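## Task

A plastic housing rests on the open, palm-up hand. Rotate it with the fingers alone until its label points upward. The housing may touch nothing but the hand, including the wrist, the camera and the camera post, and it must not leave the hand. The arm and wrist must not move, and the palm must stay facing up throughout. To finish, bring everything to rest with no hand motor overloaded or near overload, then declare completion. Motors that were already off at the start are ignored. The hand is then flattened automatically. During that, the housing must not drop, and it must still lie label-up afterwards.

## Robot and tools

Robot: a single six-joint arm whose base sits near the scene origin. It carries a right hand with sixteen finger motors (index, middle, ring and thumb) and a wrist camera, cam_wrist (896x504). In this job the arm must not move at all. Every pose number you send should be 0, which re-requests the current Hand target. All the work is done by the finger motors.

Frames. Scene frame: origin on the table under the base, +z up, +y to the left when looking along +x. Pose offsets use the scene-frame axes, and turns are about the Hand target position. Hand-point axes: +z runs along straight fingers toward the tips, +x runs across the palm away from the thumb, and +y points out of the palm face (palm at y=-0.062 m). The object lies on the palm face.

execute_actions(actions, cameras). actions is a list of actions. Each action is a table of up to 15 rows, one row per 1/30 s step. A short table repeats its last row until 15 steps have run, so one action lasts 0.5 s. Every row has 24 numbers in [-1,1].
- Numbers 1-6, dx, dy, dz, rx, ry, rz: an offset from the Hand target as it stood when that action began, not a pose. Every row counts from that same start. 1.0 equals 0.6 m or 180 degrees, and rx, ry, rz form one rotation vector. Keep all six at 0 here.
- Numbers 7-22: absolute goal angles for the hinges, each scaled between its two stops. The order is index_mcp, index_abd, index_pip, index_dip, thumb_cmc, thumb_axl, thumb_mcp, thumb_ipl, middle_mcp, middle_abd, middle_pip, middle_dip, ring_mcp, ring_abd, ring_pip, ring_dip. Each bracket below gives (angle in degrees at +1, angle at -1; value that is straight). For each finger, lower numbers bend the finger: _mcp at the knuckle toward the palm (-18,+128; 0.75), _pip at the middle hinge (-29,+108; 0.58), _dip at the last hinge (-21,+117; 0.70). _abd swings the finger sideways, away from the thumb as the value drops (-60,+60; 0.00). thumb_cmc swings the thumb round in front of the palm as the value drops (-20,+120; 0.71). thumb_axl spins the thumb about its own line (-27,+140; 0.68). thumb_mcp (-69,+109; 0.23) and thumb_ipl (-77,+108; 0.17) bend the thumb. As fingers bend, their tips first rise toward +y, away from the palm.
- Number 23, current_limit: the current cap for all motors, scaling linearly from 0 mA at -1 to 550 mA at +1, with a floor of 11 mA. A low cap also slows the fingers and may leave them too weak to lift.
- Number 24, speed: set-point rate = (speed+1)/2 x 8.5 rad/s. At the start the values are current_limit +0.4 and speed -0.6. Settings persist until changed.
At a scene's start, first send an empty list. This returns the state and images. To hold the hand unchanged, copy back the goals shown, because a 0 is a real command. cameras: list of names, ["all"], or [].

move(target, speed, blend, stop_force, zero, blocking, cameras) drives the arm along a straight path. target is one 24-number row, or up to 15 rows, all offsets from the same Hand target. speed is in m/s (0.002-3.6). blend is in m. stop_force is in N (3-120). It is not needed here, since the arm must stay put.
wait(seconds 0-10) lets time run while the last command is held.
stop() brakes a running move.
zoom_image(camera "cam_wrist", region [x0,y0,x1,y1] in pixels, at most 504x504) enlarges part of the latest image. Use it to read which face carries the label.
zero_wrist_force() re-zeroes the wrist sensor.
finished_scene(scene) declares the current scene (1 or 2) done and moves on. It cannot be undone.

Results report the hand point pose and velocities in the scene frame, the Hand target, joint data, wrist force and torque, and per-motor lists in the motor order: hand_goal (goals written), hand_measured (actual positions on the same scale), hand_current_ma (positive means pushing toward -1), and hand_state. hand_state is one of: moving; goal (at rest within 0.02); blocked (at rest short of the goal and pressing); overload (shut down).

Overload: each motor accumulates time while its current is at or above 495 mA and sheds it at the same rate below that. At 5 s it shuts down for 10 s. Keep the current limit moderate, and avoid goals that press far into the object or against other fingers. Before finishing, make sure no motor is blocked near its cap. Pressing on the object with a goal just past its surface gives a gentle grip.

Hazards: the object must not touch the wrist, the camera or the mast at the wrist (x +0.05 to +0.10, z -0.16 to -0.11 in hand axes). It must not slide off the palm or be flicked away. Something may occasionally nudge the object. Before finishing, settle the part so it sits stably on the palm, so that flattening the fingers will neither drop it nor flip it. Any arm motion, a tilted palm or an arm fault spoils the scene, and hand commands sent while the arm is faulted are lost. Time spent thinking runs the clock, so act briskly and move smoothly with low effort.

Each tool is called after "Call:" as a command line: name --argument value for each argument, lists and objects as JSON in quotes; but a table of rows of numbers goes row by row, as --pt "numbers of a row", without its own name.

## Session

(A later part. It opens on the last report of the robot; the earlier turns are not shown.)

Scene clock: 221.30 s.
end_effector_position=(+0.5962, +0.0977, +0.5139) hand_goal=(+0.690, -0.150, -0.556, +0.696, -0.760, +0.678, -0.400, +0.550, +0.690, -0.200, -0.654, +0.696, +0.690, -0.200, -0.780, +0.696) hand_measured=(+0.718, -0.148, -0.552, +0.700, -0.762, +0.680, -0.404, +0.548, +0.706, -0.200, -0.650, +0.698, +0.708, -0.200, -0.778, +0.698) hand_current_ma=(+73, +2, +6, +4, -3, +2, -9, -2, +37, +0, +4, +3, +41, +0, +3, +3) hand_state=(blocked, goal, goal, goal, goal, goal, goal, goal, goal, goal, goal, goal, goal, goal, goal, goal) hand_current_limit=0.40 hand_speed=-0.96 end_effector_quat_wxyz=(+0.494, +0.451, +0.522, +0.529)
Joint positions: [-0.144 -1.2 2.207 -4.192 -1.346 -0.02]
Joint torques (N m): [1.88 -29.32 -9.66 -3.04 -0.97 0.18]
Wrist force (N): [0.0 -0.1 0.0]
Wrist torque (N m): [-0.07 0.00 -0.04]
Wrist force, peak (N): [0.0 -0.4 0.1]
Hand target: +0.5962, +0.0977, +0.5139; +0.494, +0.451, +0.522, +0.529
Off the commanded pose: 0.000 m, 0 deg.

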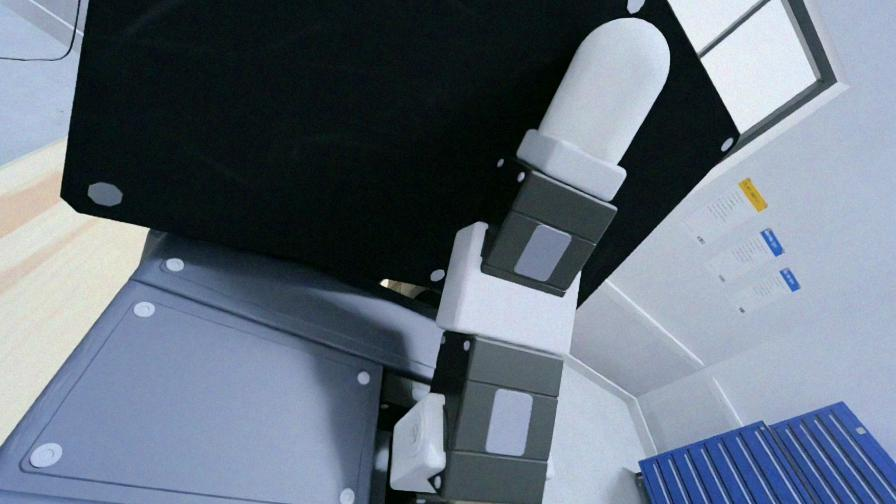

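Call:
execute_actions --actions '[[[0,0,0,0,0,0,0.69,-0.15,-0.60,0.696,-0.76,0.677,-0.36,0.60,0.69,-0.2,-0.70,0.696,0.69,-0.2,-0.82,0.696,0.4,-0.96]],[[0,0,0,0,0,0,0.69,-0.15,-0.60,0.696,-0.76,0.677,-0.36,0.60,0.69,-0.2,-0.70,0.696,0.69,-0.2,-0.82,0.696,0.4,-0.96]]]' --cameras '["cam_wrist"]'

Call:
execute_actions --actions '[[[0,0,0,0,0,0,0.69,-0.15,-0.60,0.696,-0.76,0.677,-0.32,0.65,0.69,-0.2,-0.70,0.696,0.69,-0.2,-0.82,0.696,0.4,-0.96]],[[0,0,0,0,0,0,0.69,-0.15,-0.60,0.696,-0.76,0.677,-0.32,0.65,0.69,-0.2,-0.70,0.696,0.69,-0.2,-0.82,0.696,0.4,-0.96]]]' --cameras '["cam_wrist"]'

Scene clock: 224.07 s.
end_effector_position=(+0.5962, +0.0977, +0.5139) hand_goal=(+0.690, -0.150, -0.600, +0.696, -0.760, +0.678, -0.360, +0.600, +0.690, -0.200, -0.700, +0.696, +0.690, -0.200, -0.820, +0.696) hand_measured=(+0.718, -0.148, -0.596, +0.700, -0.762, +0.680, -0.364, +0.600, +0.706, -0.200, -0.698, +0.698, +0.708, -0.200, -0.818, +0.698) hand_current_ma=(+71, +2, +6, +4, -3, +2, -5, -1, +37, +0, +4, +3, +41, +0, +3, +3) hand_state=(blocked, goal, goal, goal, goal, goal, goal, goal, goal, goal, goal, goal, goal, goal, goal, goal) hand_current_limit=0.40 hand_speed=-0.96 end_effector_quat_wxyz=(+0.494, +0.451, +0.522, +0.529)
Joint positions: [-0.144 -1.2 2.207 -4.192 -1.346 -0.02]
Joint torques (N m): [1.66 -29.4 -9.57 -2.96 -1 0.19]
Wrist force (N): [-0.2 0.0 0.0]
Wrist torque (N m): [-0.08 0.03 -0.05]
Wrist force, peak (N): [0.1 -0.5 0.2]
Hand target: +0.5962, +0.0977, +0.5139; +0.494, +0.451, +0.522, +0.529
Off the commanded pose: 0.000 m, 0 deg.

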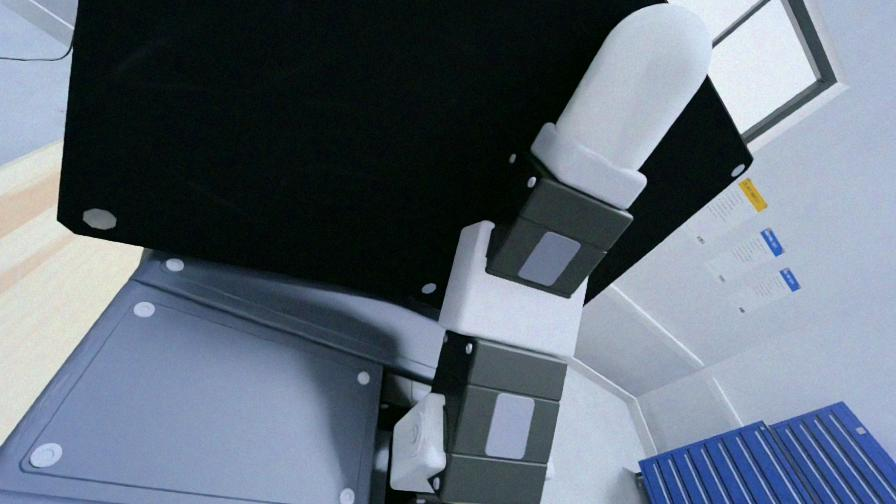

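Scene clock: 225.27 s.
end_effector_position=(+0.5962, +0.0977, +0.5139) hand_goal=(+0.690, -0.150, -0.600, +0.696, -0.760, +0.678, -0.320, +0.650, +0.690, -0.200, -0.700, +0.696, +0.690, -0.200, -0.820, +0.696) hand_measured=(+0.718, -0.148, -0.596, +0.700, -0.762, +0.680, -0.326, +0.648, +0.706, -0.200, -0.698, +0.698, +0.706, -0.200, -0.818, +0.698) hand_current_ma=(+71, +2, +5, +4, -3, +2, -11, -3, +37, +0, +4, +3, +36, +0, +3, +3) hand_state=(blocked, goal, goal, goal, goal, goal, goal, goal, goal, goal, goal, goal, goal, goal, goal, goal) hand_current_limit=0.40 hand_speed=-0.96 end_effector_quat_wxyz=(+0.494, +0.451, +0.522, +0.529)
Joint positions: [-0.144 -1.2 2.207 -4.192 -1.346 -0.02]
Joint torques (N m): [2.39 -29.46 -8.97 -2.98 -0.96 0.31]
Wrist force (N): [0.1 -0.3 0.0]
Wrist torque (N m): [-0.12 -0.01 -0.03]
Wrist force, peak (N): [-0.1 -0.3 0.4]
Hand target: +0.5962, +0.0977, +0.5139; +0.494, +0.451, +0.522, +0.529
Off the commanded pose: 0.000 m, 0 deg.

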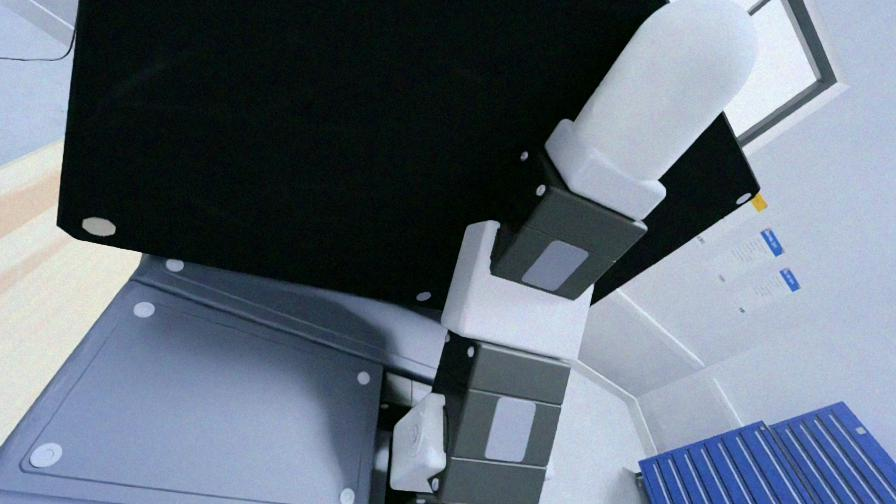

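Call:
execute_actions --actions '[[[0,0,0,0,0,0,0.69,-0.15,-0.60,0.696,-0.76,0.677,-0.26,0.70,0.69,-0.2,-0.70,0.696,0.69,-0.2,-0.82,0.696,0.4,-0.96]],[[0,0,0,0,0,0,0.69,-0.15,-0.60,0.696,-0.76,0.677,-0.26,0.70,0.69,-0.2,-0.70,0.696,0.69,-0.2,-0.82,0.696,0.4,-0.96]]]' --cameras '["cam_wrist"]'

Call:
execute_actions --actions '[[[0,0,0,0,0,0,0.69,-0.15,-0.60,0.696,-0.76,0.677,-0.20,0.76,0.69,-0.2,-0.70,0.696,0.69,-0.2,-0.82,0.696,0.4,-0.96]],[[0,0,0,0,0,0,0.69,-0.15,-0.60,0.696,-0.76,0.677,-0.20,0.76,0.69,-0.2,-0.70,0.696,0.69,-0.2,-0.82,0.696,0.4,-0.96]]]' --cameras '["cam_wrist"]'

Scene clock: 230.73 s.
end_effector_position=(+0.5962, +0.0977, +0.5139) hand_goal=(+0.690, -0.150, -0.600, +0.696, -0.760, +0.678, -0.260, +0.700, +0.690, -0.200, -0.700, +0.696, +0.690, -0.200, -0.820, +0.696) hand_measured=(+0.716, -0.148, -0.596, +0.700, -0.762, +0.680, -0.266, +0.698, +0.706, -0.200, -0.698, +0.698, +0.706, -0.200, -0.818, +0.698) hand_current_ma=(+66, +2, +5, +4, -3, +2, -13, -4, +37, +0, +4, +3, +36, +0, +3, +3) hand_state=(blocked, goal, goal, goal, goal, goal, goal, goal, goal, goal, goal, goal, goal, goal, goal, goal) hand_current_limit=0.40 hand_speed=-0.96 end_effector_quat_wxyz=(+0.494, +0.451, +0.522, +0.529)
Joint positions: [-0.144 -1.2 2.207 -4.192 -1.346 -0.02]
Joint torques (N m): [1.8 -29.17 -9.17 -2.95 -1 0.33]
Wrist force (N): [0.1 0.0 0.1]
Wrist torque (N m): [-0.10 -0.01 -0.02]
Wrist force, peak (N): [-0.4 -0.3 -0.2]
Hand target: +0.5962, +0.0977, +0.5139; +0.494, +0.451, +0.522, +0.529
Off the commanded pose: 0.000 m, 0 deg.

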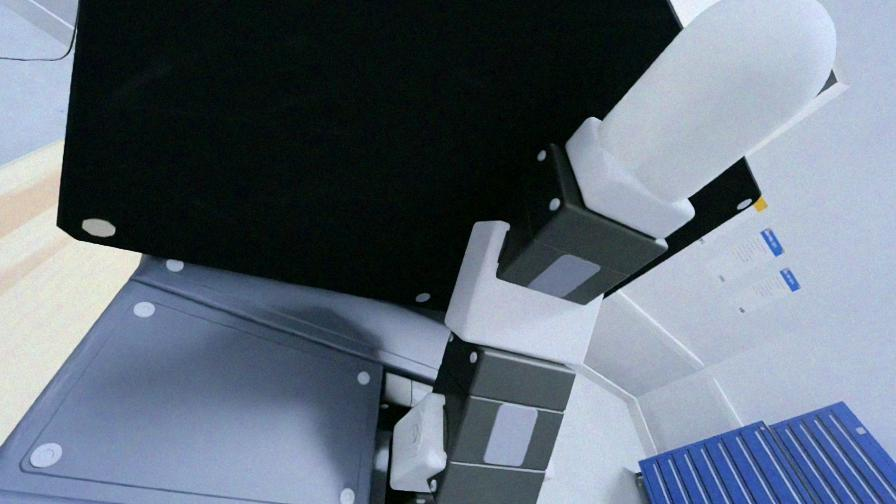

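Scene clock: 231.93 s.
end_effector_position=(+0.5962, +0.0977, +0.5139) hand_goal=(+0.690, -0.150, -0.600, +0.696, -0.760, +0.678, -0.200, +0.760, +0.690, -0.200, -0.700, +0.696, +0.690, -0.200, -0.820, +0.696) hand_measured=(+0.716, -0.148, -0.596, +0.700, -0.762, +0.680, -0.204, +0.758, +0.706, -0.200, -0.698, +0.698, +0.706, -0.200, -0.818, +0.698) hand_current_ma=(+66, +2, +5, +4, -3, +2, -10, -3, +37, +0, +4, +3, +36, +0, +3, +3) hand_state=(blocked, goal, goal, goal, goal, goal, goal, goal, goal, goal, goal, goal, goal, goal, goal, goal) hand_current_limit=0.40 hand_speed=-0.96 end_effector_quat_wxyz=(+0.494, +0.451, +0.522, +0.529)
Joint positions: [-0.144 -1.2 2.207 -4.192 -1.346 -0.02]
Joint torques (N m): [1.18 -29.01 -8.71 -3.03 -1.02 0.3]
Wrist force (N): [-0.2 -0.3 0.0]
Wrist torque (N m): [-0.13 0.02 -0.06]
Wrist force, peak (N): [-0.2 -0.4 0.0]
Hand target: +0.5962, +0.0977, +0.5139; +0.494, +0.451, +0.522, +0.529
Off the commanded pose: 0.000 m, 0 deg.

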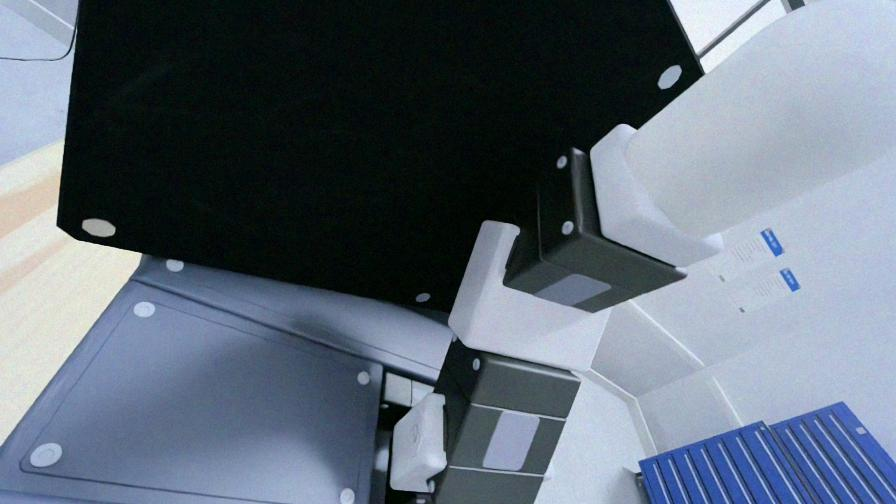

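Call:
execute_actions --actions '[[[0,0,0,0,0,0,0.69,-0.15,-0.45,0.696,-0.76,0.677,0.11,0.40,0.69,-0.2,-0.55,0.696,0.69,-0.2,-0.65,0.696,0.4,-0.93]],[[0,0,0,0,0,0,0.69,-0.15,-0.25,0.696,-0.76,0.677,0.11,0.168,0.69,-0.2,-0.35,0.696,0.69,-0.2,-0.40,0.696,0.4,-0.93]],[[0,0,0,0,0,0,0.69,-0.15,-0.05,0.696,-0.76,0.677,0.11,0.168,0.69,-0.2,-0.1,0.696,0.69,-0.2,-0.15,0.696,0.4,-0.93]]]' --cameras '["cam_wrist"]'

Scene clock: 242.97 s.
end_effector_position=(+0.5962, +0.0977, +0.5139) hand_goal=(+0.690, -0.150, -0.050, +0.696, -0.760, +0.678, +0.110, +0.168, +0.690, -0.200, -0.100, +0.696, +0.690, -0.200, -0.150, +0.696) hand_measured=(+0.716, -0.148, -0.050, +0.700, -0.762, +0.680, +0.108, +0.170, +0.706, -0.200, -0.100, +0.698, +0.706, -0.200, -0.152, +0.698) hand_current_ma=(+66, +2, -1, +4, -3, +2, -4, +4, +36, +0, -1, +3, +36, +0, -1, +3) hand_state=(blocked, goal, goal, goal, goal, goal, goal, goal, goal, goal, goal, goal, goal, goal, goal, goal) hand_current_limit=0.40 hand_speed=-0.93 end_effector_quat_wxyz=(+0.494, +0.451, +0.522, +0.529)
Joint positions: [-0.144 -1.2 2.207 -4.192 -1.346 -0.02]
Joint torques (N m): [0.69 -29.96 -8.52 -3.07 -0.97 0.52]
Wrist force (N): [-0.1 -0.1 0.1]
Wrist torque (N m): [-0.09 0.00 -0.04]
Wrist force, peak (N): [0.3 -0.3 0.2]
Hand target: +0.5962, +0.0977, +0.5139; +0.494, +0.451, +0.522, +0.529
Off the commanded pose: 0.000 m, 0 deg.

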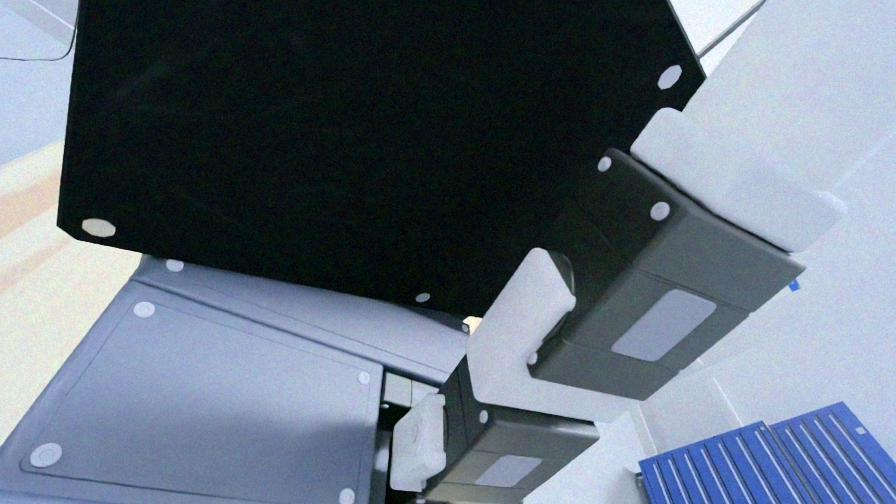

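Call:
execute_actions --actions '[[[0,0,0,0,0,0,0.69,-0.15,0.15,0.696,-0.571,0.4,0.15,0.168,0.69,-0.2,0.15,0.696,0.69,-0.2,0.15,0.696,0.4,-0.93]],[[0,0,0,0,0,0,0.69,-0.15,0.40,0.696,-0.571,0.0,0.15,0.168,0.69,-0.2,0.40,0.696,0.69,-0.2,0.40,0.696,0.4,-0.93]],[[0,0,0,0,0,0,0.69,-0.15,0.576,0.696,-0.571,-0.34,0.15,0.168,0.69,-0.2,0.576,0.696,0.69,-0.2,0.576,0.696,0.4,-0.93]],[[0,0,0,0,0,0,0.69,-0.15,0.576,0.696,-0.571,-0.34,0.15,0.168,0.69,-0.2,0.576,0.696,0.69,-0.2,0.576,0.696,0.4,-0.93]]]' --cameras '["cam_wrist"]'

Scene clock: 248.43 s.
end_effector_position=(+0.5962, +0.0977, +0.5139) hand_goal=(+0.690, -0.150, +0.576, +0.696, -0.570, -0.340, +0.150, +0.168, +0.690, -0.200, +0.576, +0.696, +0.690, -0.200, +0.576, +0.696) hand_measured=(+0.716, -0.148, +0.576, +0.700, -0.572, -0.322, +0.148, +0.170, +0.706, -0.200, +0.576, +0.698, +0.706, -0.200, +0.576, +0.698) hand_current_ma=(+66, +2, +0, +4, -3, +9, -5, +4, +36, +0, +0, +3, +36, +0, +0, +3) hand_state=(blocked, goal, goal, goal, goal, moving, goal, goal, goal, goal, goal, goal, goal, goal, goal, goal) hand_current_limit=0.40 hand_speed=-0.93 end_effector_quat_wxyz=(+0.494, +0.451, +0.522, +0.529)
Joint positions: [-0.144 -1.2 2.207 -4.192 -1.346 -0.02]
Joint torques (N m): [0.44 -29.93 -8.59 -3.14 -1 0.59]
Wrist force (N): [0.0 -0.1 0.2]
Wrist torque (N m): [-0.10 -0.01 -0.02]
Wrist force, peak (N): [-0.4 0.1 0.3]
Hand target: +0.5962, +0.0977, +0.5139; +0.494, +0.451, +0.522, +0.529
Off the commanded pose: 0.000 m, 0 deg.
not at rest: the robot was still moving 3 seconds after this call's last action.

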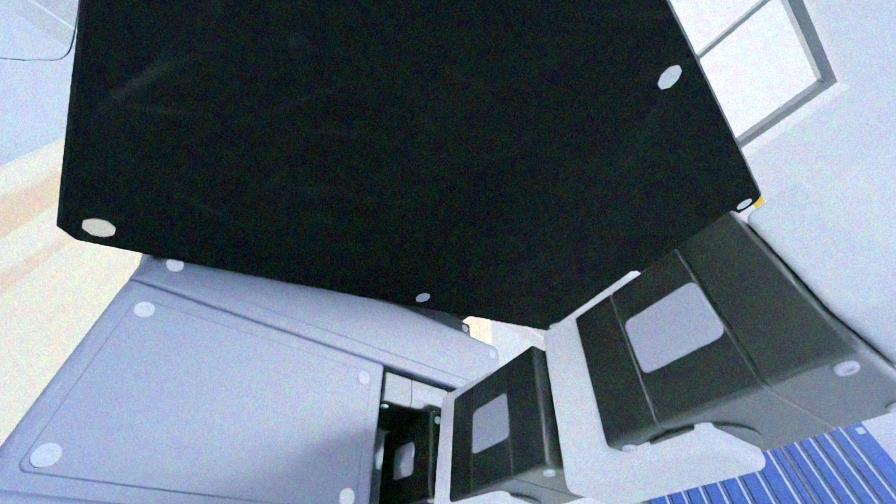

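Call:
execute_actions --actions '[[[0,0,0,0,0,0,0.69,-0.15,0.576,0.696,-0.571,-0.33,-0.2,0.168,0.69,-0.2,0.576,0.696,0.69,-0.2,0.576,0.696,0.4,-0.93]],[[0,0,0,0,0,0,0.69,-0.15,0.576,0.696,-0.571,-0.33,-0.4,0.168,0.69,-0.2,0.576,0.696,0.69,-0.2,0.576,0.696,0.4,-0.93]]]' --cameras '["cam_wrist"]'

Call:
execute_actions --actions '[[[0,0,0,0,0,0,0.69,-0.15,0.576,0.696,-0.571,-0.33,-0.55,0.168,0.69,-0.2,0.576,0.696,0.69,-0.2,0.576,0.696,0.4,-0.93]],[[0,0,0,0,0,0,0.69,-0.15,0.576,0.696,-0.571,-0.33,-0.7,0.168,0.69,-0.2,0.576,0.696,0.69,-0.2,0.576,0.696,0.4,-0.93]]]' --cameras '["cam_wrist"]'

Scene clock: 253.07 s.
end_effector_position=(+0.5962, +0.0977, +0.5139) hand_goal=(+0.690, -0.150, +0.576, +0.696, -0.570, -0.330, -0.400, +0.168, +0.690, -0.200, +0.576, +0.696, +0.690, -0.200, +0.576, +0.696) hand_measured=(+0.716, -0.148, +0.576, +0.700, -0.572, -0.332, -0.402, +0.170, +0.706, -0.200, +0.576, +0.698, +0.706, -0.200, +0.576, +0.698) hand_current_ma=(+66, +2, +0, +4, -3, -3, -2, +2, +36, +0, +0, +3, +36, +0, +0, +3) hand_state=(blocked, goal, goal, goal, goal, goal, goal, goal, goal, goal, goal, goal, goal, goal, goal, goal) hand_current_limit=0.40 hand_speed=-0.93 end_effector_quat_wxyz=(+0.494, +0.451, +0.522, +0.529)
Joint positions: [-0.144 -1.2 2.207 -4.192 -1.346 -0.02]
Joint torques (N m): [-0.24 -30.03 -8.74 -2.93 -1 0.84]
Wrist force (N): [-0.2 -0.1 -0.2]
Wrist torque (N m): [-0.06 0.02 -0.06]
Wrist force, peak (N): [-0.2 -0.4 0.1]
Hand target: +0.5962, +0.0977, +0.5139; +0.494, +0.451, +0.522, +0.529
Off the commanded pose: 0.000 m, 0 deg.

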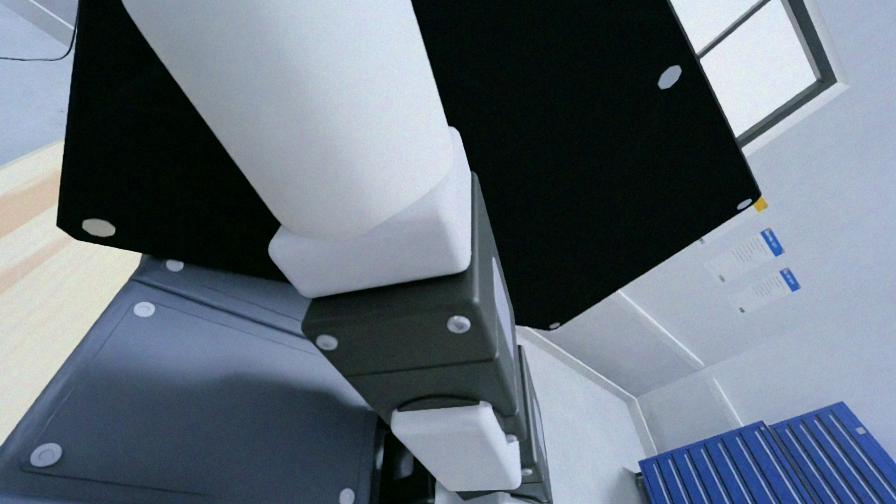

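Scene clock: 254.87 s.
end_effector_position=(+0.5962, +0.0977, +0.5139) hand_goal=(+0.690, -0.150, +0.576, +0.696, -0.570, -0.330, -0.700, +0.168, +0.690, -0.200, +0.576, +0.696, +0.690, -0.200, +0.576, +0.696) hand_measured=(+0.716, -0.148, +0.576, +0.700, -0.572, -0.332, -0.702, +0.170, +0.706, -0.200, +0.576, +0.698, +0.706, -0.200, +0.576, +0.698) hand_current_ma=(+66, +2, +0, +4, -3, -3, -3, +2, +36, +0, +0, +3, +36, +0, +0, +3) hand_state=(blocked, goal, goal, goal, goal, goal, goal, goal, goal, goal, goal, goal, goal, goal, goal, goal) hand_current_limit=0.40 hand_speed=-0.93 end_effector_quat_wxyz=(+0.494, +0.451, +0.522, +0.529)
Joint positions: [-0.144 -1.2 2.207 -4.192 -1.346 -0.02]
Joint torques (N m): [-0.14 -29.89 -8.54 -3 -0.93 0.85]
Wrist force (N): [-0.1 -0.2 0.0]
Wrist torque (N m): [-0.08 0.01 -0.06]
Wrist force, peak (N): [-0.3 -0.2 0.2]
Hand target: +0.5962, +0.0977, +0.5139; +0.494, +0.451, +0.522, +0.529
Off the commanded pose: 0.000 m, 0 deg.

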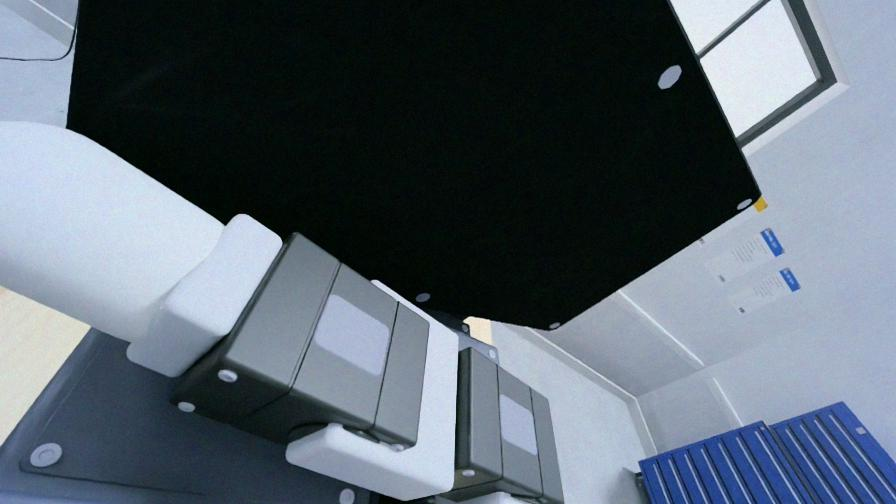

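Call:
execute_actions --actions '[[[0,0,0,0,0,0,0.69,-0.15,0.576,0.696,-0.571,-0.20,-0.7,0.168,0.69,-0.2,0.576,0.696,0.69,-0.2,0.576,0.696,0.4,-0.94]],[[0,0,0,0,0,0,0.69,-0.15,0.576,0.696,-0.571,-0.20,-0.7,0.168,0.69,-0.2,0.576,0.696,0.69,-0.2,0.576,0.696,0.4,-0.94]]]' --cameras '["cam_wrist"]'

Call:
execute_actions --actions '[[[0,0,0,0,0,0,0.69,-0.15,0.576,0.696,-0.571,-0.10,-0.7,0.168,0.69,-0.2,0.576,0.696,0.69,-0.2,0.576,0.696,0.4,-0.94]],[[0,0,0,0,0,0,0.69,-0.15,0.576,0.696,-0.571,-0.10,-0.7,0.168,0.69,-0.2,0.576,0.696,0.69,-0.2,0.576,0.696,0.4,-0.94]]]' --cameras '["cam_wrist"]'

Scene clock: 256.80 s.
end_effector_position=(+0.5962, +0.0977, +0.5139) hand_goal=(+0.690, -0.150, +0.576, +0.696, -0.570, -0.200, -0.700, +0.168, +0.690, -0.200, +0.576, +0.696, +0.690, -0.200, +0.576, +0.696) hand_measured=(+0.716, -0.148, +0.576, +0.700, -0.572, -0.208, -0.702, +0.170, +0.706, -0.200, +0.576, +0.698, +0.706, -0.200, +0.576, +0.698) hand_current_ma=(+66, +2, +0, +4, -4, -15, -4, +1, +36, +0, +0, +3, +36, +0, +0, +3) hand_state=(blocked, goal, goal, goal, goal, goal, goal, goal, goal, goal, goal, goal, goal, goal, goal, goal) hand_current_limit=0.40 hand_speed=-0.94 end_effector_quat_wxyz=(+0.494, +0.451, +0.522, +0.529)
Joint positions: [-0.144 -1.2 2.207 -4.192 -1.346 -0.02]
Joint torques (N m): [-0.3 -30.08 -8.82 -2.99 -1 0.85]
Wrist force (N): [-0.1 -0.2 -0.2]
Wrist torque (N m): [-0.06 0.02 -0.07]
Wrist force, peak (N): [-0.5 -0.2 0.3]
Hand target: +0.5962, +0.0977, +0.5139; +0.494, +0.451, +0.522, +0.529
Off the commanded pose: 0.000 m, 0 deg.

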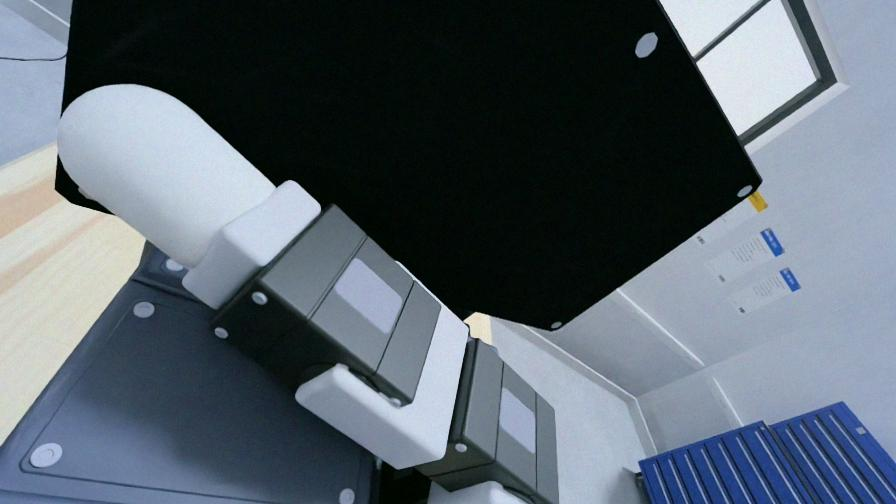

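Scene clock: 258.00 s.
end_effector_position=(+0.5962, +0.0977, +0.5139) hand_goal=(+0.690, -0.150, +0.576, +0.696, -0.570, -0.100, -0.700, +0.168, +0.690, -0.200, +0.576, +0.696, +0.690, -0.200, +0.576, +0.696) hand_measured=(+0.710, -0.148, +0.576, +0.700, -0.578, -0.102, -0.706, +0.168, +0.706, -0.200, +0.576, +0.698, +0.706, -0.200, +0.576, +0.698) hand_current_ma=(+47, +2, +0, +4, -14, -5, -11, -1, +36, +0, +0, +3, +36, +0, +0, +3) hand_state=(goal, goal, goal, goal, goal, goal, goal, goal, goal, goal, goal, goal, goal, goal, goal, goal) hand_current_limit=0.40 hand_speed=-0.94 end_effector_quat_wxyz=(+0.494, +0.451, +0.522, +0.529)
Joint positions: [-0.144 -1.2 2.207 -4.192 -1.346 -0.02]
Joint torques (N m): [-0.11 -30.13 -8.21 -3.04 -0.9 0.85]
Wrist force (N): [0.1 0.3 0.2]
Wrist torque (N m): [-0.02 -0.02 -0.04]
Wrist force, peak (N): [-0.4 -0.3 0.0]
Hand target: +0.5962, +0.0977, +0.5139; +0.494, +0.451, +0.522, +0.529
Off the commanded pose: 0.000 m, 0 deg.

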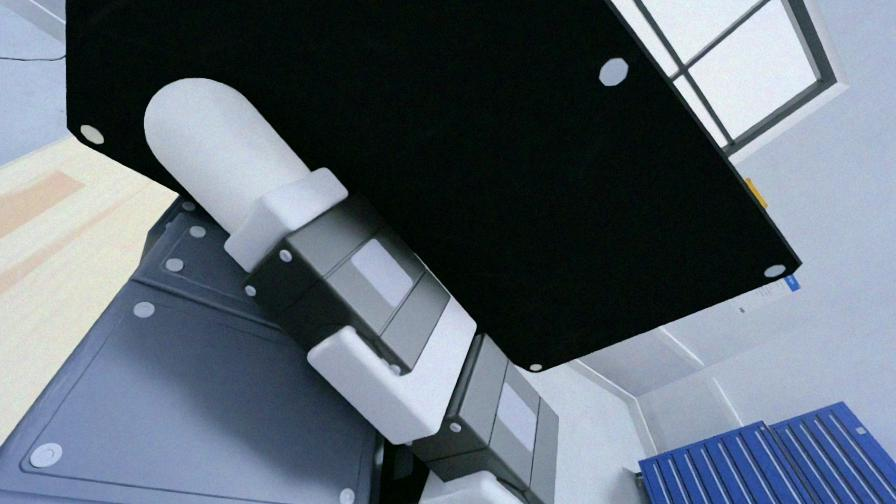

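Call:
execute_actions --actions '[[[0,0,0,0,0,0,0.69,-0.15,0.576,0.696,-0.571,-0.23,-0.7,0.168,0.69,-0.2,0.576,0.696,0.69,-0.2,0.576,0.696,0.4,-0.93]],[[0,0,0,0,0,0,0.69,-0.15,0.576,0.696,-0.571,-0.23,-0.45,-0.22,0.69,-0.2,0.576,0.696,0.69,-0.2,0.576,0.696,0.4,-0.90]],[[0,0,0,0,0,0,0.69,-0.15,0.576,0.696,-0.571,-0.23,-0.25,-0.6,0.69,-0.2,0.576,0.696,0.69,-0.2,0.576,0.696,0.4,-0.90]],[[0,0,0,0,0,0,0.69,-0.15,0.576,0.696,-0.571,-0.23,-0.03,-0.914,0.69,-0.2,0.576,0.696,0.69,-0.2,0.576,0.696,0.4,-0.90]],[[0,0,0,0,0,0,0.69,-0.15,0.576,0.696,-0.571,-0.23,-0.03,-0.914,0.69,-0.2,0.576,0.696,0.69,-0.2,0.576,0.696,0.4,-0.90]]]' --cameras '["cam_wrist"]'

Scene clock: 266.73 s.
end_effector_position=(+0.5962, +0.0977, +0.5139) hand_goal=(+0.690, -0.150, +0.576, +0.696, -0.570, -0.230, -0.030, -0.914, +0.690, -0.200, +0.576, +0.696, +0.690, -0.200, +0.576, +0.696) hand_measured=(+0.710, -0.148, +0.576, +0.700, -0.578, -0.228, -0.036, -0.912, +0.706, -0.200, +0.576, +0.698, +0.706, -0.200, +0.576, +0.698) hand_current_ma=(+47, +2, +0, +4, -12, +3, -15, +2, +36, +0, +0, +3, +36, +0, +0, +3) hand_state=(goal, goal, goal, goal, goal, goal, goal, goal, goal, goal, goal, goal, goal, goal, goal, goal) hand_current_limit=0.40 hand_speed=-0.90 end_effector_quat_wxyz=(+0.494, +0.451, +0.522, +0.529)
Joint positions: [-0.144 -1.2 2.207 -4.192 -1.346 -0.02]
Joint torques (N m): [-0.47 -30.37 -8.87 -3.16 -0.85 0.96]
Wrist force (N): [-0.1 0.0 0.2]
Wrist torque (N m): [-0.08 0.01 -0.05]
Wrist force, peak (N): [-0.2 -0.1 0.4]
Hand target: +0.5962, +0.0977, +0.5139; +0.494, +0.451, +0.522, +0.529
Off the commanded pose: 0.000 m, 0 deg.

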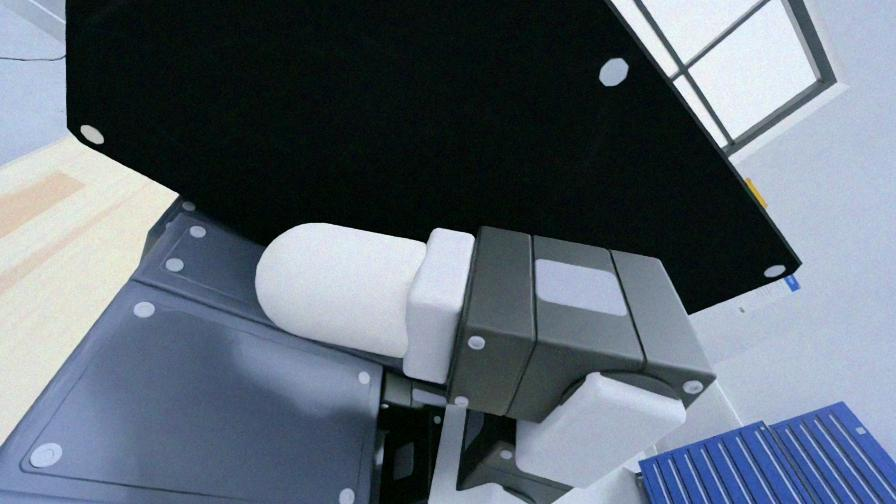

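Call:
execute_actions --actions '[[[0,0,0,0,0,0,0.69,-0.15,0.576,0.696,-0.571,-0.05,-0.03,-0.914,0.69,-0.2,0.576,0.696,0.69,-0.2,0.576,0.696,0.4,-0.93]],[[0,0,0,0,0,0,0.69,-0.15,0.576,0.696,-0.571,0.08,-0.03,-0.914,0.69,-0.2,0.576,0.696,0.69,-0.2,0.576,0.696,0.4,-0.94]],[[0,0,0,0,0,0,0.69,-0.15,0.576,0.696,-0.571,0.08,-0.03,-0.914,0.69,-0.2,0.576,0.696,0.69,-0.2,0.576,0.696,0.4,-0.94]]]' --cameras '["cam_wrist"]'

Scene clock: 269.27 s.
end_effector_position=(+0.5962, +0.0977, +0.5139) hand_goal=(+0.690, -0.150, +0.576, +0.696, -0.570, +0.080, -0.030, -0.914, +0.690, -0.200, +0.576, +0.696, +0.690, -0.200, +0.576, +0.696) hand_measured=(+0.710, -0.148, +0.576, +0.700, -0.576, +0.062, -0.036, -0.912, +0.706, -0.200, +0.576, +0.698, +0.706, -0.200, +0.576, +0.698) hand_current_ma=(+47, +2, +0, +4, -10, -46, -12, +2, +36, +0, +0, +3, +36, +0, +0, +3) hand_state=(goal, goal, goal, goal, goal, goal, goal, goal, goal, goal, goal, goal, goal, goal, goal, goal) hand_current_limit=0.40 hand_speed=-0.94 end_effector_quat_wxyz=(+0.494, +0.451, +0.522, +0.529)
Joint positions: [-0.144 -1.2 2.207 -4.192 -1.346 -0.02]
Joint torques (N m): [-0.52 -30.57 -8.7 -3.11 -0.79 1.03]
Wrist force (N): [0.0 -0.2 0.1]
Wrist torque (N m): [-0.08 -0.01 -0.04]
Wrist force, peak (N): [-0.4 -0.2 0.2]
Hand target: +0.5962, +0.0977, +0.5139; +0.494, +0.451, +0.522, +0.529
Off the commanded pose: 0.000 m, 0 deg.

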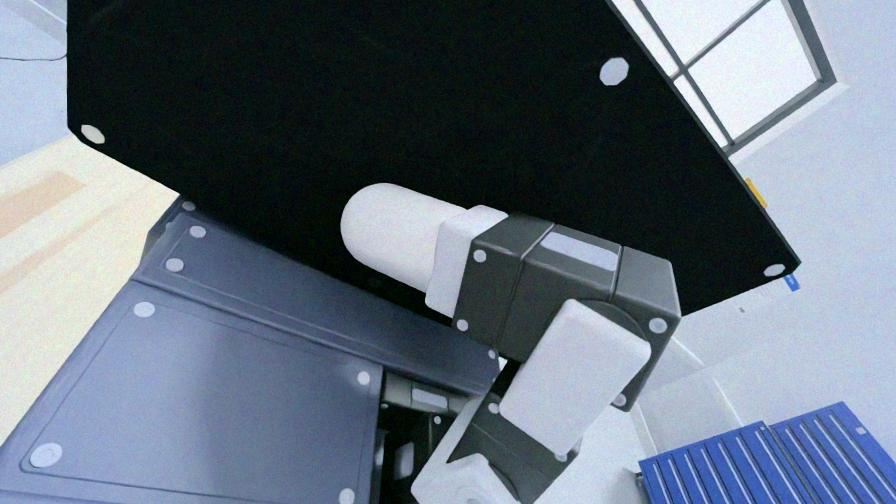

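Call:
execute_actions --actions '[[[0,0,0,0,0,0,0.69,-0.15,0.576,0.696,-0.571,0.18,-0.03,-0.914,0.69,-0.2,0.576,0.696,0.69,-0.2,0.576,0.696,0.4,-0.95]],[[0,0,0,0,0,0,0.69,-0.15,0.576,0.696,-0.571,0.18,-0.03,-0.914,0.69,-0.2,0.576,0.696,0.69,-0.2,0.576,0.696,0.4,-0.95]]]' --cameras '["cam_wrist"]'

Scene clock: 270.97 s.
end_effector_position=(+0.5962, +0.0977, +0.5139) hand_goal=(+0.690, -0.150, +0.576, +0.696, -0.570, +0.180, -0.030, -0.914, +0.690, -0.200, +0.576, +0.696, +0.690, -0.200, +0.576, +0.696) hand_measured=(+0.710, -0.148, +0.576, +0.700, -0.576, +0.162, -0.032, -0.914, +0.706, -0.200, +0.576, +0.698, +0.706, -0.200, +0.576, +0.698) hand_current_ma=(+47, +2, +0, +4, -10, -47, -3, +1, +36, +0, +0, +3, +36, +0, +0, +3) hand_state=(goal, goal, goal, goal, goal, goal, goal, goal, goal, goal, goal, goal, goal, goal, goal, goal) hand_current_limit=0.40 hand_speed=-0.95 end_effector_quat_wxyz=(+0.494, +0.451, +0.522, +0.529)
Joint positions: [-0.144 -1.2 2.207 -4.192 -1.346 -0.02]
Joint torques (N m): [-0.15 -30.58 -8.79 -3.11 -0.67 1.02]
Wrist force (N): [-0.1 -0.1 0.0]
Wrist torque (N m): [-0.06 0.00 -0.03]
Wrist force, peak (N): [0.1 -0.4 0.0]
Hand target: +0.5962, +0.0977, +0.5139; +0.494, +0.451, +0.522, +0.529
Off the commanded pose: 0.000 m, 0 deg.

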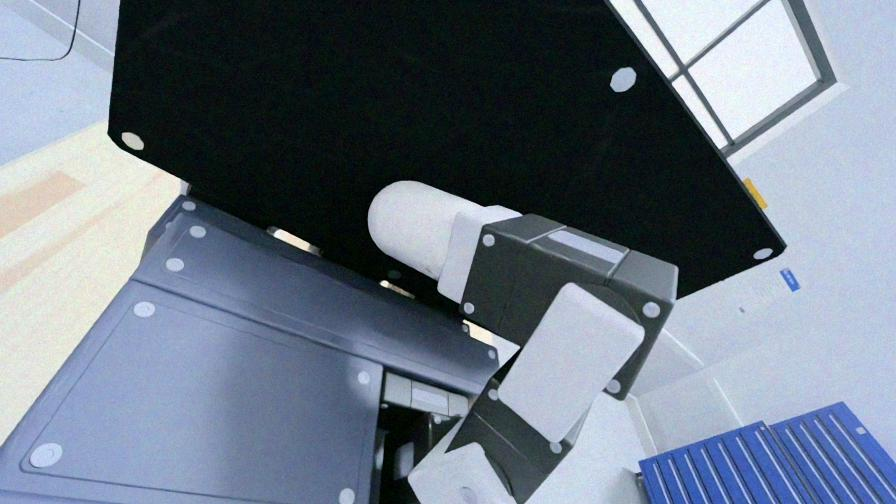

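Call:
execute_actions --actions '[[[0,0,0,0,0,0,0.69,-0.15,0.576,0.696,-0.571,0.35,-0.225,-0.751,0.69,-0.2,0.576,0.696,0.69,-0.2,0.576,0.696,0.4,-0.95]],[[0,0,0,0,0,0,0.69,-0.15,0.576,0.696,-0.571,0.35,-0.225,-0.751,0.69,-0.2,0.576,0.696,0.69,-0.2,0.576,0.696,0.4,-0.95]],[[0,0,0,0,0,0,0.69,-0.15,0.576,0.696,-0.571,0.35,-0.225,-0.751,0.69,-0.2,0.576,0.696,0.69,-0.2,0.576,0.696,0.4,-0.95]]]' --cameras '["cam_wrist"]'

Scene clock: 273.87 s.
end_effector_position=(+0.5962, +0.0977, +0.5139) hand_goal=(+0.690, -0.150, +0.576, +0.696, -0.570, +0.350, -0.224, -0.750, +0.690, -0.200, +0.576, +0.696, +0.690, -0.200, +0.576, +0.696) hand_measured=(+0.710, -0.148, +0.576, +0.700, -0.574, +0.334, -0.216, -0.754, +0.706, -0.200, +0.576, +0.698, +0.706, -0.200, +0.576, +0.698) hand_current_ma=(+47, +2, +0, +4, -5, -42, +19, -6, +36, +0, +0, +3, +36, +0, +0, +3) hand_state=(goal, goal, goal, goal, goal, goal, goal, goal, goal, goal, goal, goal, goal, goal, goal, goal) hand_current_limit=0.40 hand_speed=-0.95 end_effector_quat_wxyz=(+0.494, +0.451, +0.522, +0.529)
Joint positions: [-0.144 -1.2 2.207 -4.192 -1.346 -0.02]
Joint torques (N m): [-1.21 -30.77 -8.45 -3.12 -0.68 1.02]
Wrist force (N): [-0.2 -0.2 0.0]
Wrist torque (N m): [-0.05 0.02 -0.03]
Wrist force, peak (N): [0.2 0.1 0.4]
Hand target: +0.5962, +0.0977, +0.5139; +0.494, +0.451, +0.522, +0.529
Off the commanded pose: 0.000 m, 0 deg.

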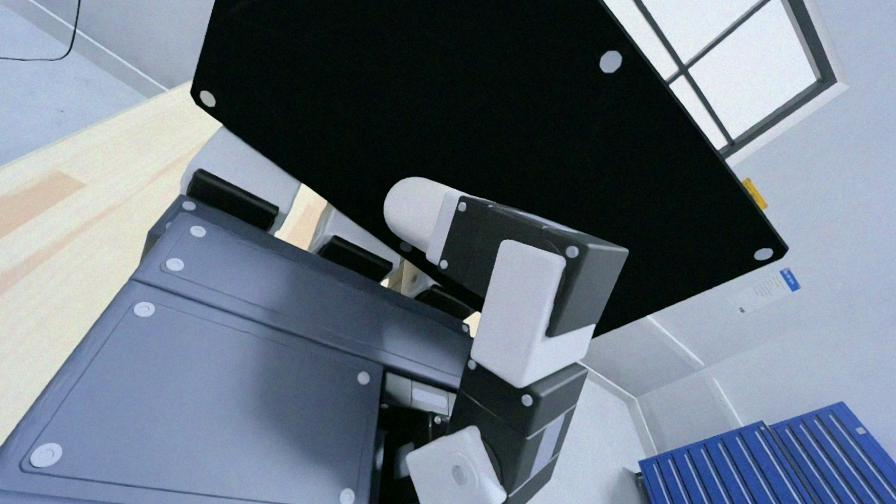

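Call:
execute_actions --actions '[[[0,0,0,0,0,0,0.69,-0.15,0.576,0.696,-0.571,0.38,-0.03,-0.88,0.69,-0.2,0.576,0.696,0.69,-0.2,0.576,0.696,0.4,-0.93]],[[0,0,0,0,0,0,0.69,-0.15,0.576,0.696,-0.571,0.60,-0.03,-0.88,0.69,-0.2,0.576,0.696,0.69,-0.2,0.576,0.696,0.4,-0.93]],[[0,0,0,0,0,0,0.69,-0.15,0.576,0.696,-0.571,0.80,-0.03,-0.88,0.69,-0.2,0.576,0.696,0.69,-0.2,0.576,0.696,0.4,-0.93]],[[0,0,0,0,0,0,0.69,-0.15,0.576,0.696,-0.571,0.80,-0.03,-0.88,0.69,-0.2,0.576,0.696,0.69,-0.2,0.576,0.696,0.4,-0.93]]]' --cameras '["cam_wrist"]'

Scene clock: 278.67 s.
end_effector_position=(+0.5962, +0.0977, +0.5139) hand_goal=(+0.690, -0.150, +0.576, +0.696, -0.570, +0.800, -0.030, -0.880, +0.690, -0.200, +0.576, +0.696, +0.690, -0.200, +0.576, +0.696) hand_measured=(+0.710, -0.148, +0.576, +0.700, -0.572, +0.798, -0.034, -0.882, +0.706, -0.200, +0.576, +0.698, +0.706, -0.200, +0.576, +0.698) hand_current_ma=(+47, +2, +0, +4, -2, -3, -10, -2, +36, +0, +0, +3, +36, +0, +0, +3) hand_state=(goal, goal, goal, goal, goal, goal, goal, goal, goal, goal, goal, goal, goal, goal, goal, goal) hand_current_limit=0.40 hand_speed=-0.93 end_effector_quat_wxyz=(+0.494, +0.451, +0.522, +0.529)
Joint positions: [-0.144 -1.2 2.207 -4.192 -1.346 -0.02]
Joint torques (N m): [-1.36 -30.27 -9.05 -3.11 -0.76 1.2]
Wrist force (N): [-0.1 0.2 0.1]
Wrist torque (N m): [0.01 0.00 0.01]
Wrist force, peak (N): [-0.2 0.0 0.4]
Hand target: +0.5962, +0.0977, +0.5139; +0.494, +0.451, +0.522, +0.529
Off the commanded pose: 0.000 m, 0 deg.

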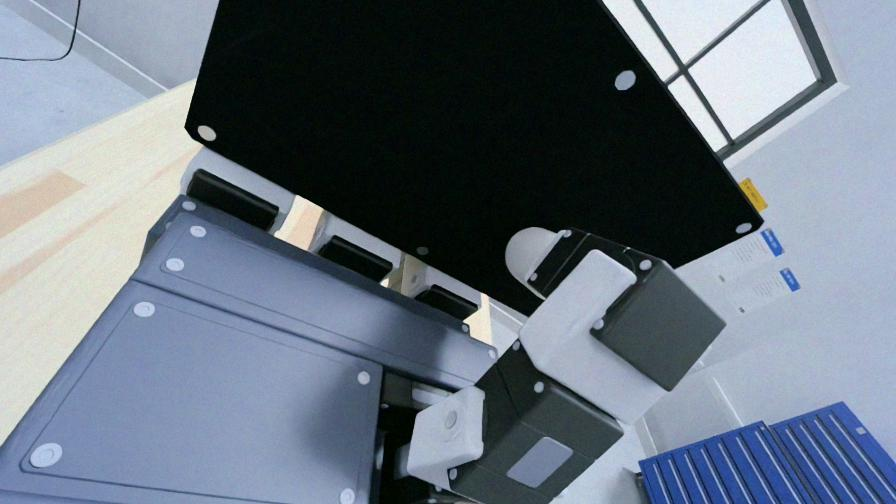

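Call:
execute_actions --actions '[[[0,0,0,0,0,0,0.69,-0.15,0.576,0.696,-0.571,0.80,0.05,-0.90,0.69,-0.2,0.576,0.696,0.69,-0.2,0.576,0.696,0.4,-0.93]],[[0,0,0,0,0,0,0.69,-0.15,0.576,0.696,-0.571,0.57,0.05,-0.90,0.69,-0.2,0.576,0.696,0.69,-0.2,0.576,0.696,0.4,-0.93]],[[0,0,0,0,0,0,0.69,-0.15,0.576,0.696,-0.571,0.57,-0.225,-0.751,0.69,-0.2,0.576,0.696,0.69,-0.2,0.576,0.696,0.4,-0.94]],[[0,0,0,0,0,0,0.69,-0.15,0.576,0.696,-0.571,0.57,-0.225,-0.751,0.69,-0.2,0.576,0.696,0.69,-0.2,0.576,0.696,0.4,-0.94]],[[0,0,0,0,0,0,0.69,-0.15,0.576,0.696,-0.571,0.57,-0.225,-0.751,0.69,-0.2,0.576,0.696,0.69,-0.2,0.576,0.696,0.4,-0.94]]]' --cameras '["cam_wrist"]'

Scene clock: 282.80 s.
end_effector_position=(+0.5962, +0.0977, +0.5139) hand_goal=(+0.690, -0.150, +0.576, +0.696, -0.570, +0.570, -0.224, -0.750, +0.690, -0.200, +0.576, +0.696, +0.690, -0.200, +0.576, +0.696) hand_measured=(+0.710, -0.148, +0.576, +0.700, -0.570, +0.570, -0.216, -0.754, +0.706, -0.200, +0.576, +0.698, +0.706, -0.200, +0.576, +0.698) hand_current_ma=(+47, +2, +0, +4, +1, +1, +21, -6, +37, +0, +0, +3, +36, +0, +0, +3) hand_state=(goal, goal, goal, goal, goal, goal, goal, goal, goal, goal, goal, goal, goal, goal, goal, goal) hand_current_limit=0.40 hand_speed=-0.94 end_effector_quat_wxyz=(+0.494, +0.451, +0.522, +0.529)
Joint positions: [-0.144 -1.2 2.207 -4.192 -1.346 -0.02]
Joint torques (N m): [-1.63 -29.96 -8.48 -3.1 -0.65 1.15]
Wrist force (N): [0.2 -0.1 0.0]
Wrist torque (N m): [-0.01 -0.03 0.01]
Wrist force, peak (N): [-0.3 -0.3 0.5]
Hand target: +0.5962, +0.0977, +0.5139; +0.494, +0.451, +0.522, +0.529
Off the commanded pose: 0.000 m, 0 deg.

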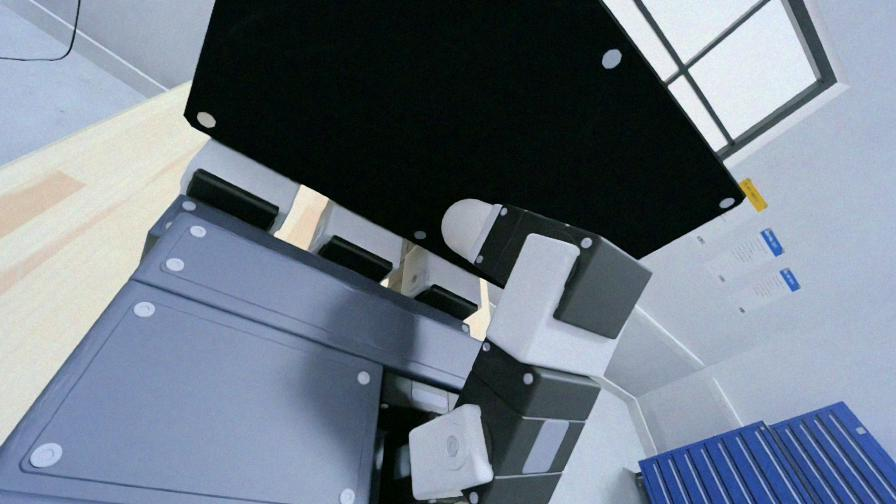

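Call:
execute_actions --actions '[[[0,0,0,0,0,0,0.69,-0.15,0.576,0.696,-0.571,0.57,-0.337,-0.535,0.69,-0.2,0.576,0.696,0.69,-0.2,0.576,0.696,0.4,-0.94]],[[0,0,0,0,0,0,0.69,-0.15,0.576,0.696,-0.571,0.57,-0.337,-0.535,0.69,-0.2,0.576,0.696,0.69,-0.2,0.576,0.696,0.4,-0.94]],[[0,0,0,0,0,0,0.69,-0.15,0.576,0.696,-0.571,0.57,-0.337,-0.535,0.69,-0.2,0.576,0.696,0.69,-0.2,0.576,0.696,0.4,-0.94]]]' --cameras '["cam_wrist"]'

Scene clock: 284.97 s.
end_effector_position=(+0.5962, +0.0977, +0.5139) hand_goal=(+0.690, -0.150, +0.576, +0.696, -0.570, +0.570, -0.336, -0.534, +0.690, -0.200, +0.576, +0.696, +0.690, -0.200, +0.576, +0.696) hand_measured=(+0.710, -0.148, +0.576, +0.700, -0.570, +0.570, -0.342, -0.550, +0.706, -0.200, +0.576, +0.698, +0.706, -0.200, +0.576, +0.698) hand_current_ma=(+47, +2, +0, +4, +1, +1, -12, -49, +37, +0, +1, +3, +36, +0, +0, +3) hand_state=(goal, goal, goal, goal, goal, goal, goal, goal, goal, goal, goal, goal, goal, goal, goal, goal) hand_current_limit=0.40 hand_speed=-0.94 end_effector_quat_wxyz=(+0.494, +0.451, +0.522, +0.529)
Joint positions: [-0.144 -1.2 2.207 -4.192 -1.346 -0.02]
Joint torques (N m): [-2.13 -30.89 -8.47 -3.01 -0.6 1.22]
Wrist force (N): [0.0 0.0 0.1]
Wrist torque (N m): [0.03 0.00 -0.01]
Wrist force, peak (N): [0.0 -0.1 0.5]
Hand target: +0.5962, +0.0977, +0.5139; +0.494, +0.451, +0.522, +0.529
Off the commanded pose: 0.000 m, 0 deg.

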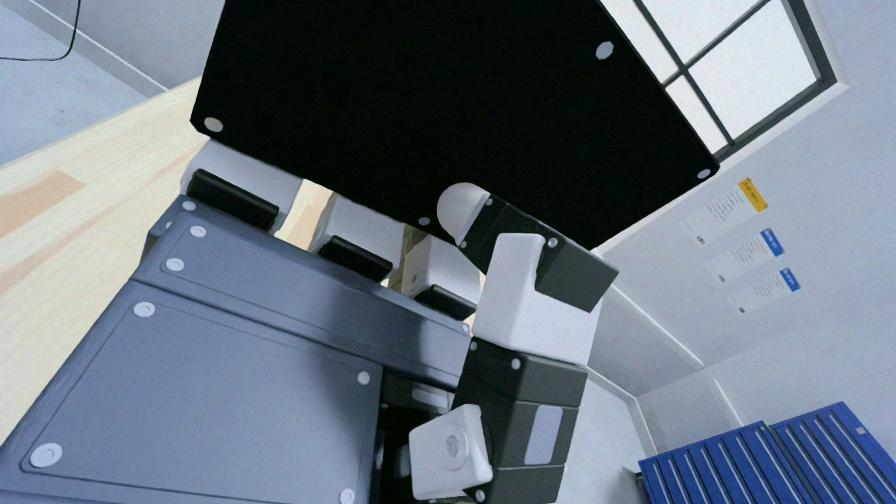

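Call:
execute_actions --actions '[[[0,0,0,0,0,0,0.69,-0.15,0.576,0.696,-0.571,0.57,-0.12,-0.643,0.69,-0.2,0.576,0.696,0.69,-0.2,0.576,0.696,0.4,-0.93]],[[0,0,0,0,0,0,0.69,-0.15,0.576,0.696,-0.96,0.476,-0.1685,-0.643,0.69,-0.2,0.576,0.696,0.69,-0.2,0.576,0.696,0.4,-0.92]],[[0,0,0,0,0,0,0.69,-0.15,0.576,0.696,-0.96,0.476,-0.1685,-0.643,0.69,-0.2,0.576,0.696,0.69,-0.2,0.576,0.696,0.4,-0.92]],[[0,0,0,0,0,0,0.69,-0.15,0.576,0.696,-0.96,0.476,-0.1685,-0.643,0.69,-0.2,0.576,0.696,0.69,-0.2,0.576,0.696,0.4,-0.94]]]' --cameras '["cam_wrist"]'

Scene clock: 306.40 s.
end_effector_position=(+0.5962, +0.0977, +0.5139) hand_goal=(+0.690, -0.150, +0.576, +0.696, -0.960, +0.476, -0.168, -0.642, +0.690, -0.200, +0.576, +0.696, +0.690, -0.200, +0.576, +0.696) hand_measured=(+0.710, -0.148, +0.576, +0.700, -0.962, +0.476, -0.176, -0.640, +0.706, -0.200, +0.576, +0.698, +0.706, -0.200, +0.576, +0.698) hand_current_ma=(+47, +2, +0, +4, -1, +1, -17, +2, +37, +0, +1, +3, +36, +0, +0, +3) hand_state=(goal, goal, goal, goal, goal, goal, goal, goal, goal, goal, goal, goal, goal, goal, goal, goal) hand_current_limit=0.40 hand_speed=-0.94 end_effector_quat_wxyz=(+0.494, +0.451, +0.522, +0.529)
Joint positions: [-0.144 -1.2 2.207 -4.192 -1.346 -0.02]
Joint torques (N m): [-3.16 -32.25 -8.28 -3.11 -0.42 1.62]
Wrist force (N): [0.1 0.2 0.1]
Wrist torque (N m): [0.04 -0.02 -0.02]
Wrist force, peak (N): [-0.4 -0.2 0.3]
Hand target: +0.5962, +0.0977, +0.5139; +0.494, +0.451, +0.522, +0.529
Off the commanded pose: 0.000 m, 0 deg.

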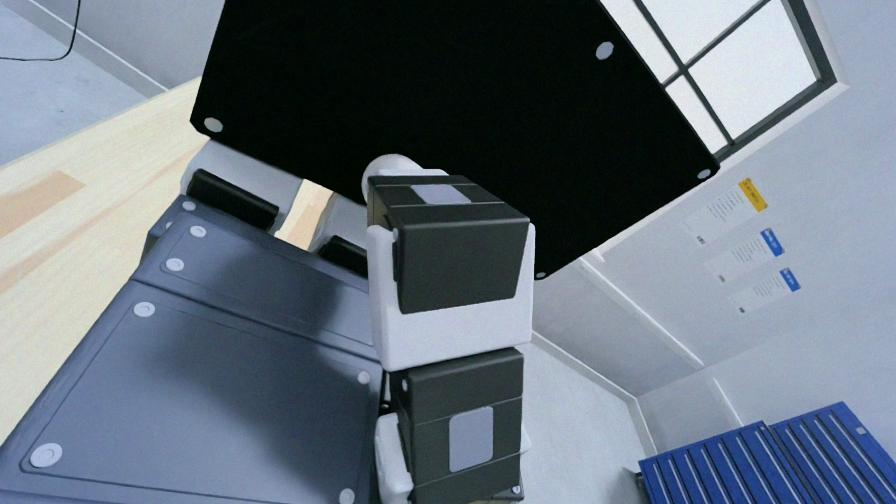

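Call:
execute_actions --actions '[[[0,0,0,0,0,0,0.69,-0.15,0.576,0.696,-0.96,0.476,-0.337,-0.373,0.69,-0.2,0.576,0.696,0.69,-0.2,0.576,0.696,0.4,-0.92]],[[0,0,0,0,0,0,0.69,-0.15,0.576,0.696,-0.96,0.476,-0.337,-0.373,0.69,-0.2,0.576,0.696,0.69,-0.2,0.576,0.696,0.4,-0.92]],[[0,0,0,0,0,0,0.69,-0.15,0.576,0.696,-0.96,0.476,-0.472,-0.103,0.69,-0.2,0.576,0.696,0.69,-0.2,0.576,0.696,0.4,-0.94]],[[0,0,0,0,0,0,0.69,-0.15,0.576,0.696,-0.96,0.476,-0.472,-0.103,0.69,-0.2,0.576,0.696,0.69,-0.2,0.576,0.696,0.4,-0.94]],[[0,0,0,0,0,0,0.69,-0.15,0.576,0.696,-0.96,0.476,-0.472,-0.103,0.69,-0.2,0.576,0.696,0.69,-0.2,0.576,0.696,0.4,-0.94]]]' --cameras '["cam_wrist"]'

Scene clock: 311.90 s.
end_effector_position=(+0.5962, +0.0977, +0.5139) hand_goal=(+0.690, -0.150, +0.576, +0.696, -0.960, +0.476, -0.472, -0.102, +0.690, -0.200, +0.576, +0.696, +0.690, -0.200, +0.576, +0.696) hand_measured=(+0.710, -0.148, +0.576, +0.700, -0.962, +0.474, -0.476, -0.110, +0.706, -0.200, +0.576, +0.698, +0.706, -0.200, +0.576, +0.698) hand_current_ma=(+47, +2, +0, +4, -3, -3, -9, -22, +37, +0, +1, +3, +36, +0, +1, +3) hand_state=(goal, goal, goal, goal, goal, goal, goal, goal, goal, goal, goal, goal, goal, goal, goal, goal) hand_current_limit=0.40 hand_speed=-0.94 end_effector_quat_wxyz=(+0.494, +0.451, +0.522, +0.529)
Joint positions: [-0.144 -1.2 2.207 -4.192 -1.346 -0.02]
Joint torques (N m): [-3.22 -32.31 -7.95 -2.9 -0.38 1.9]
Wrist force (N): [-0.1 0.0 0.0]
Wrist torque (N m): [0.04 0.01 -0.03]
Wrist force, peak (N): [0.0 -0.2 0.5]
Hand target: +0.5962, +0.0977, +0.5139; +0.494, +0.451, +0.522, +0.529
Off the commanded pose: 0.000 m, 0 deg.

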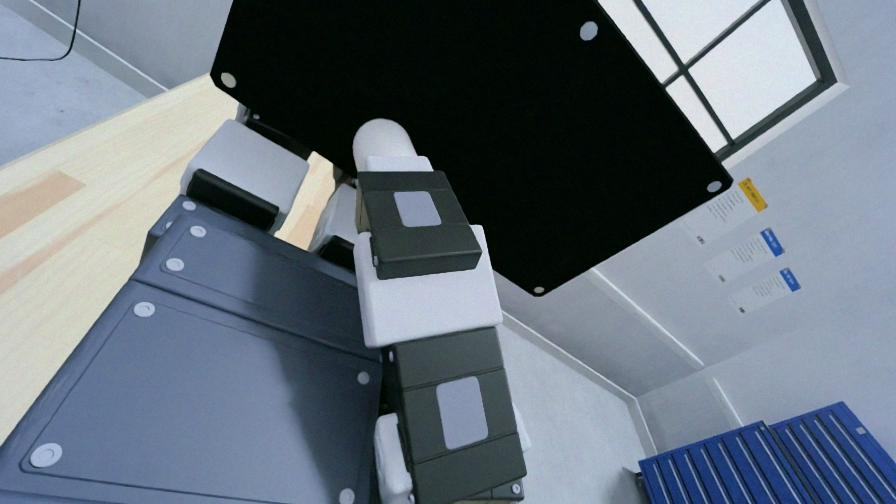

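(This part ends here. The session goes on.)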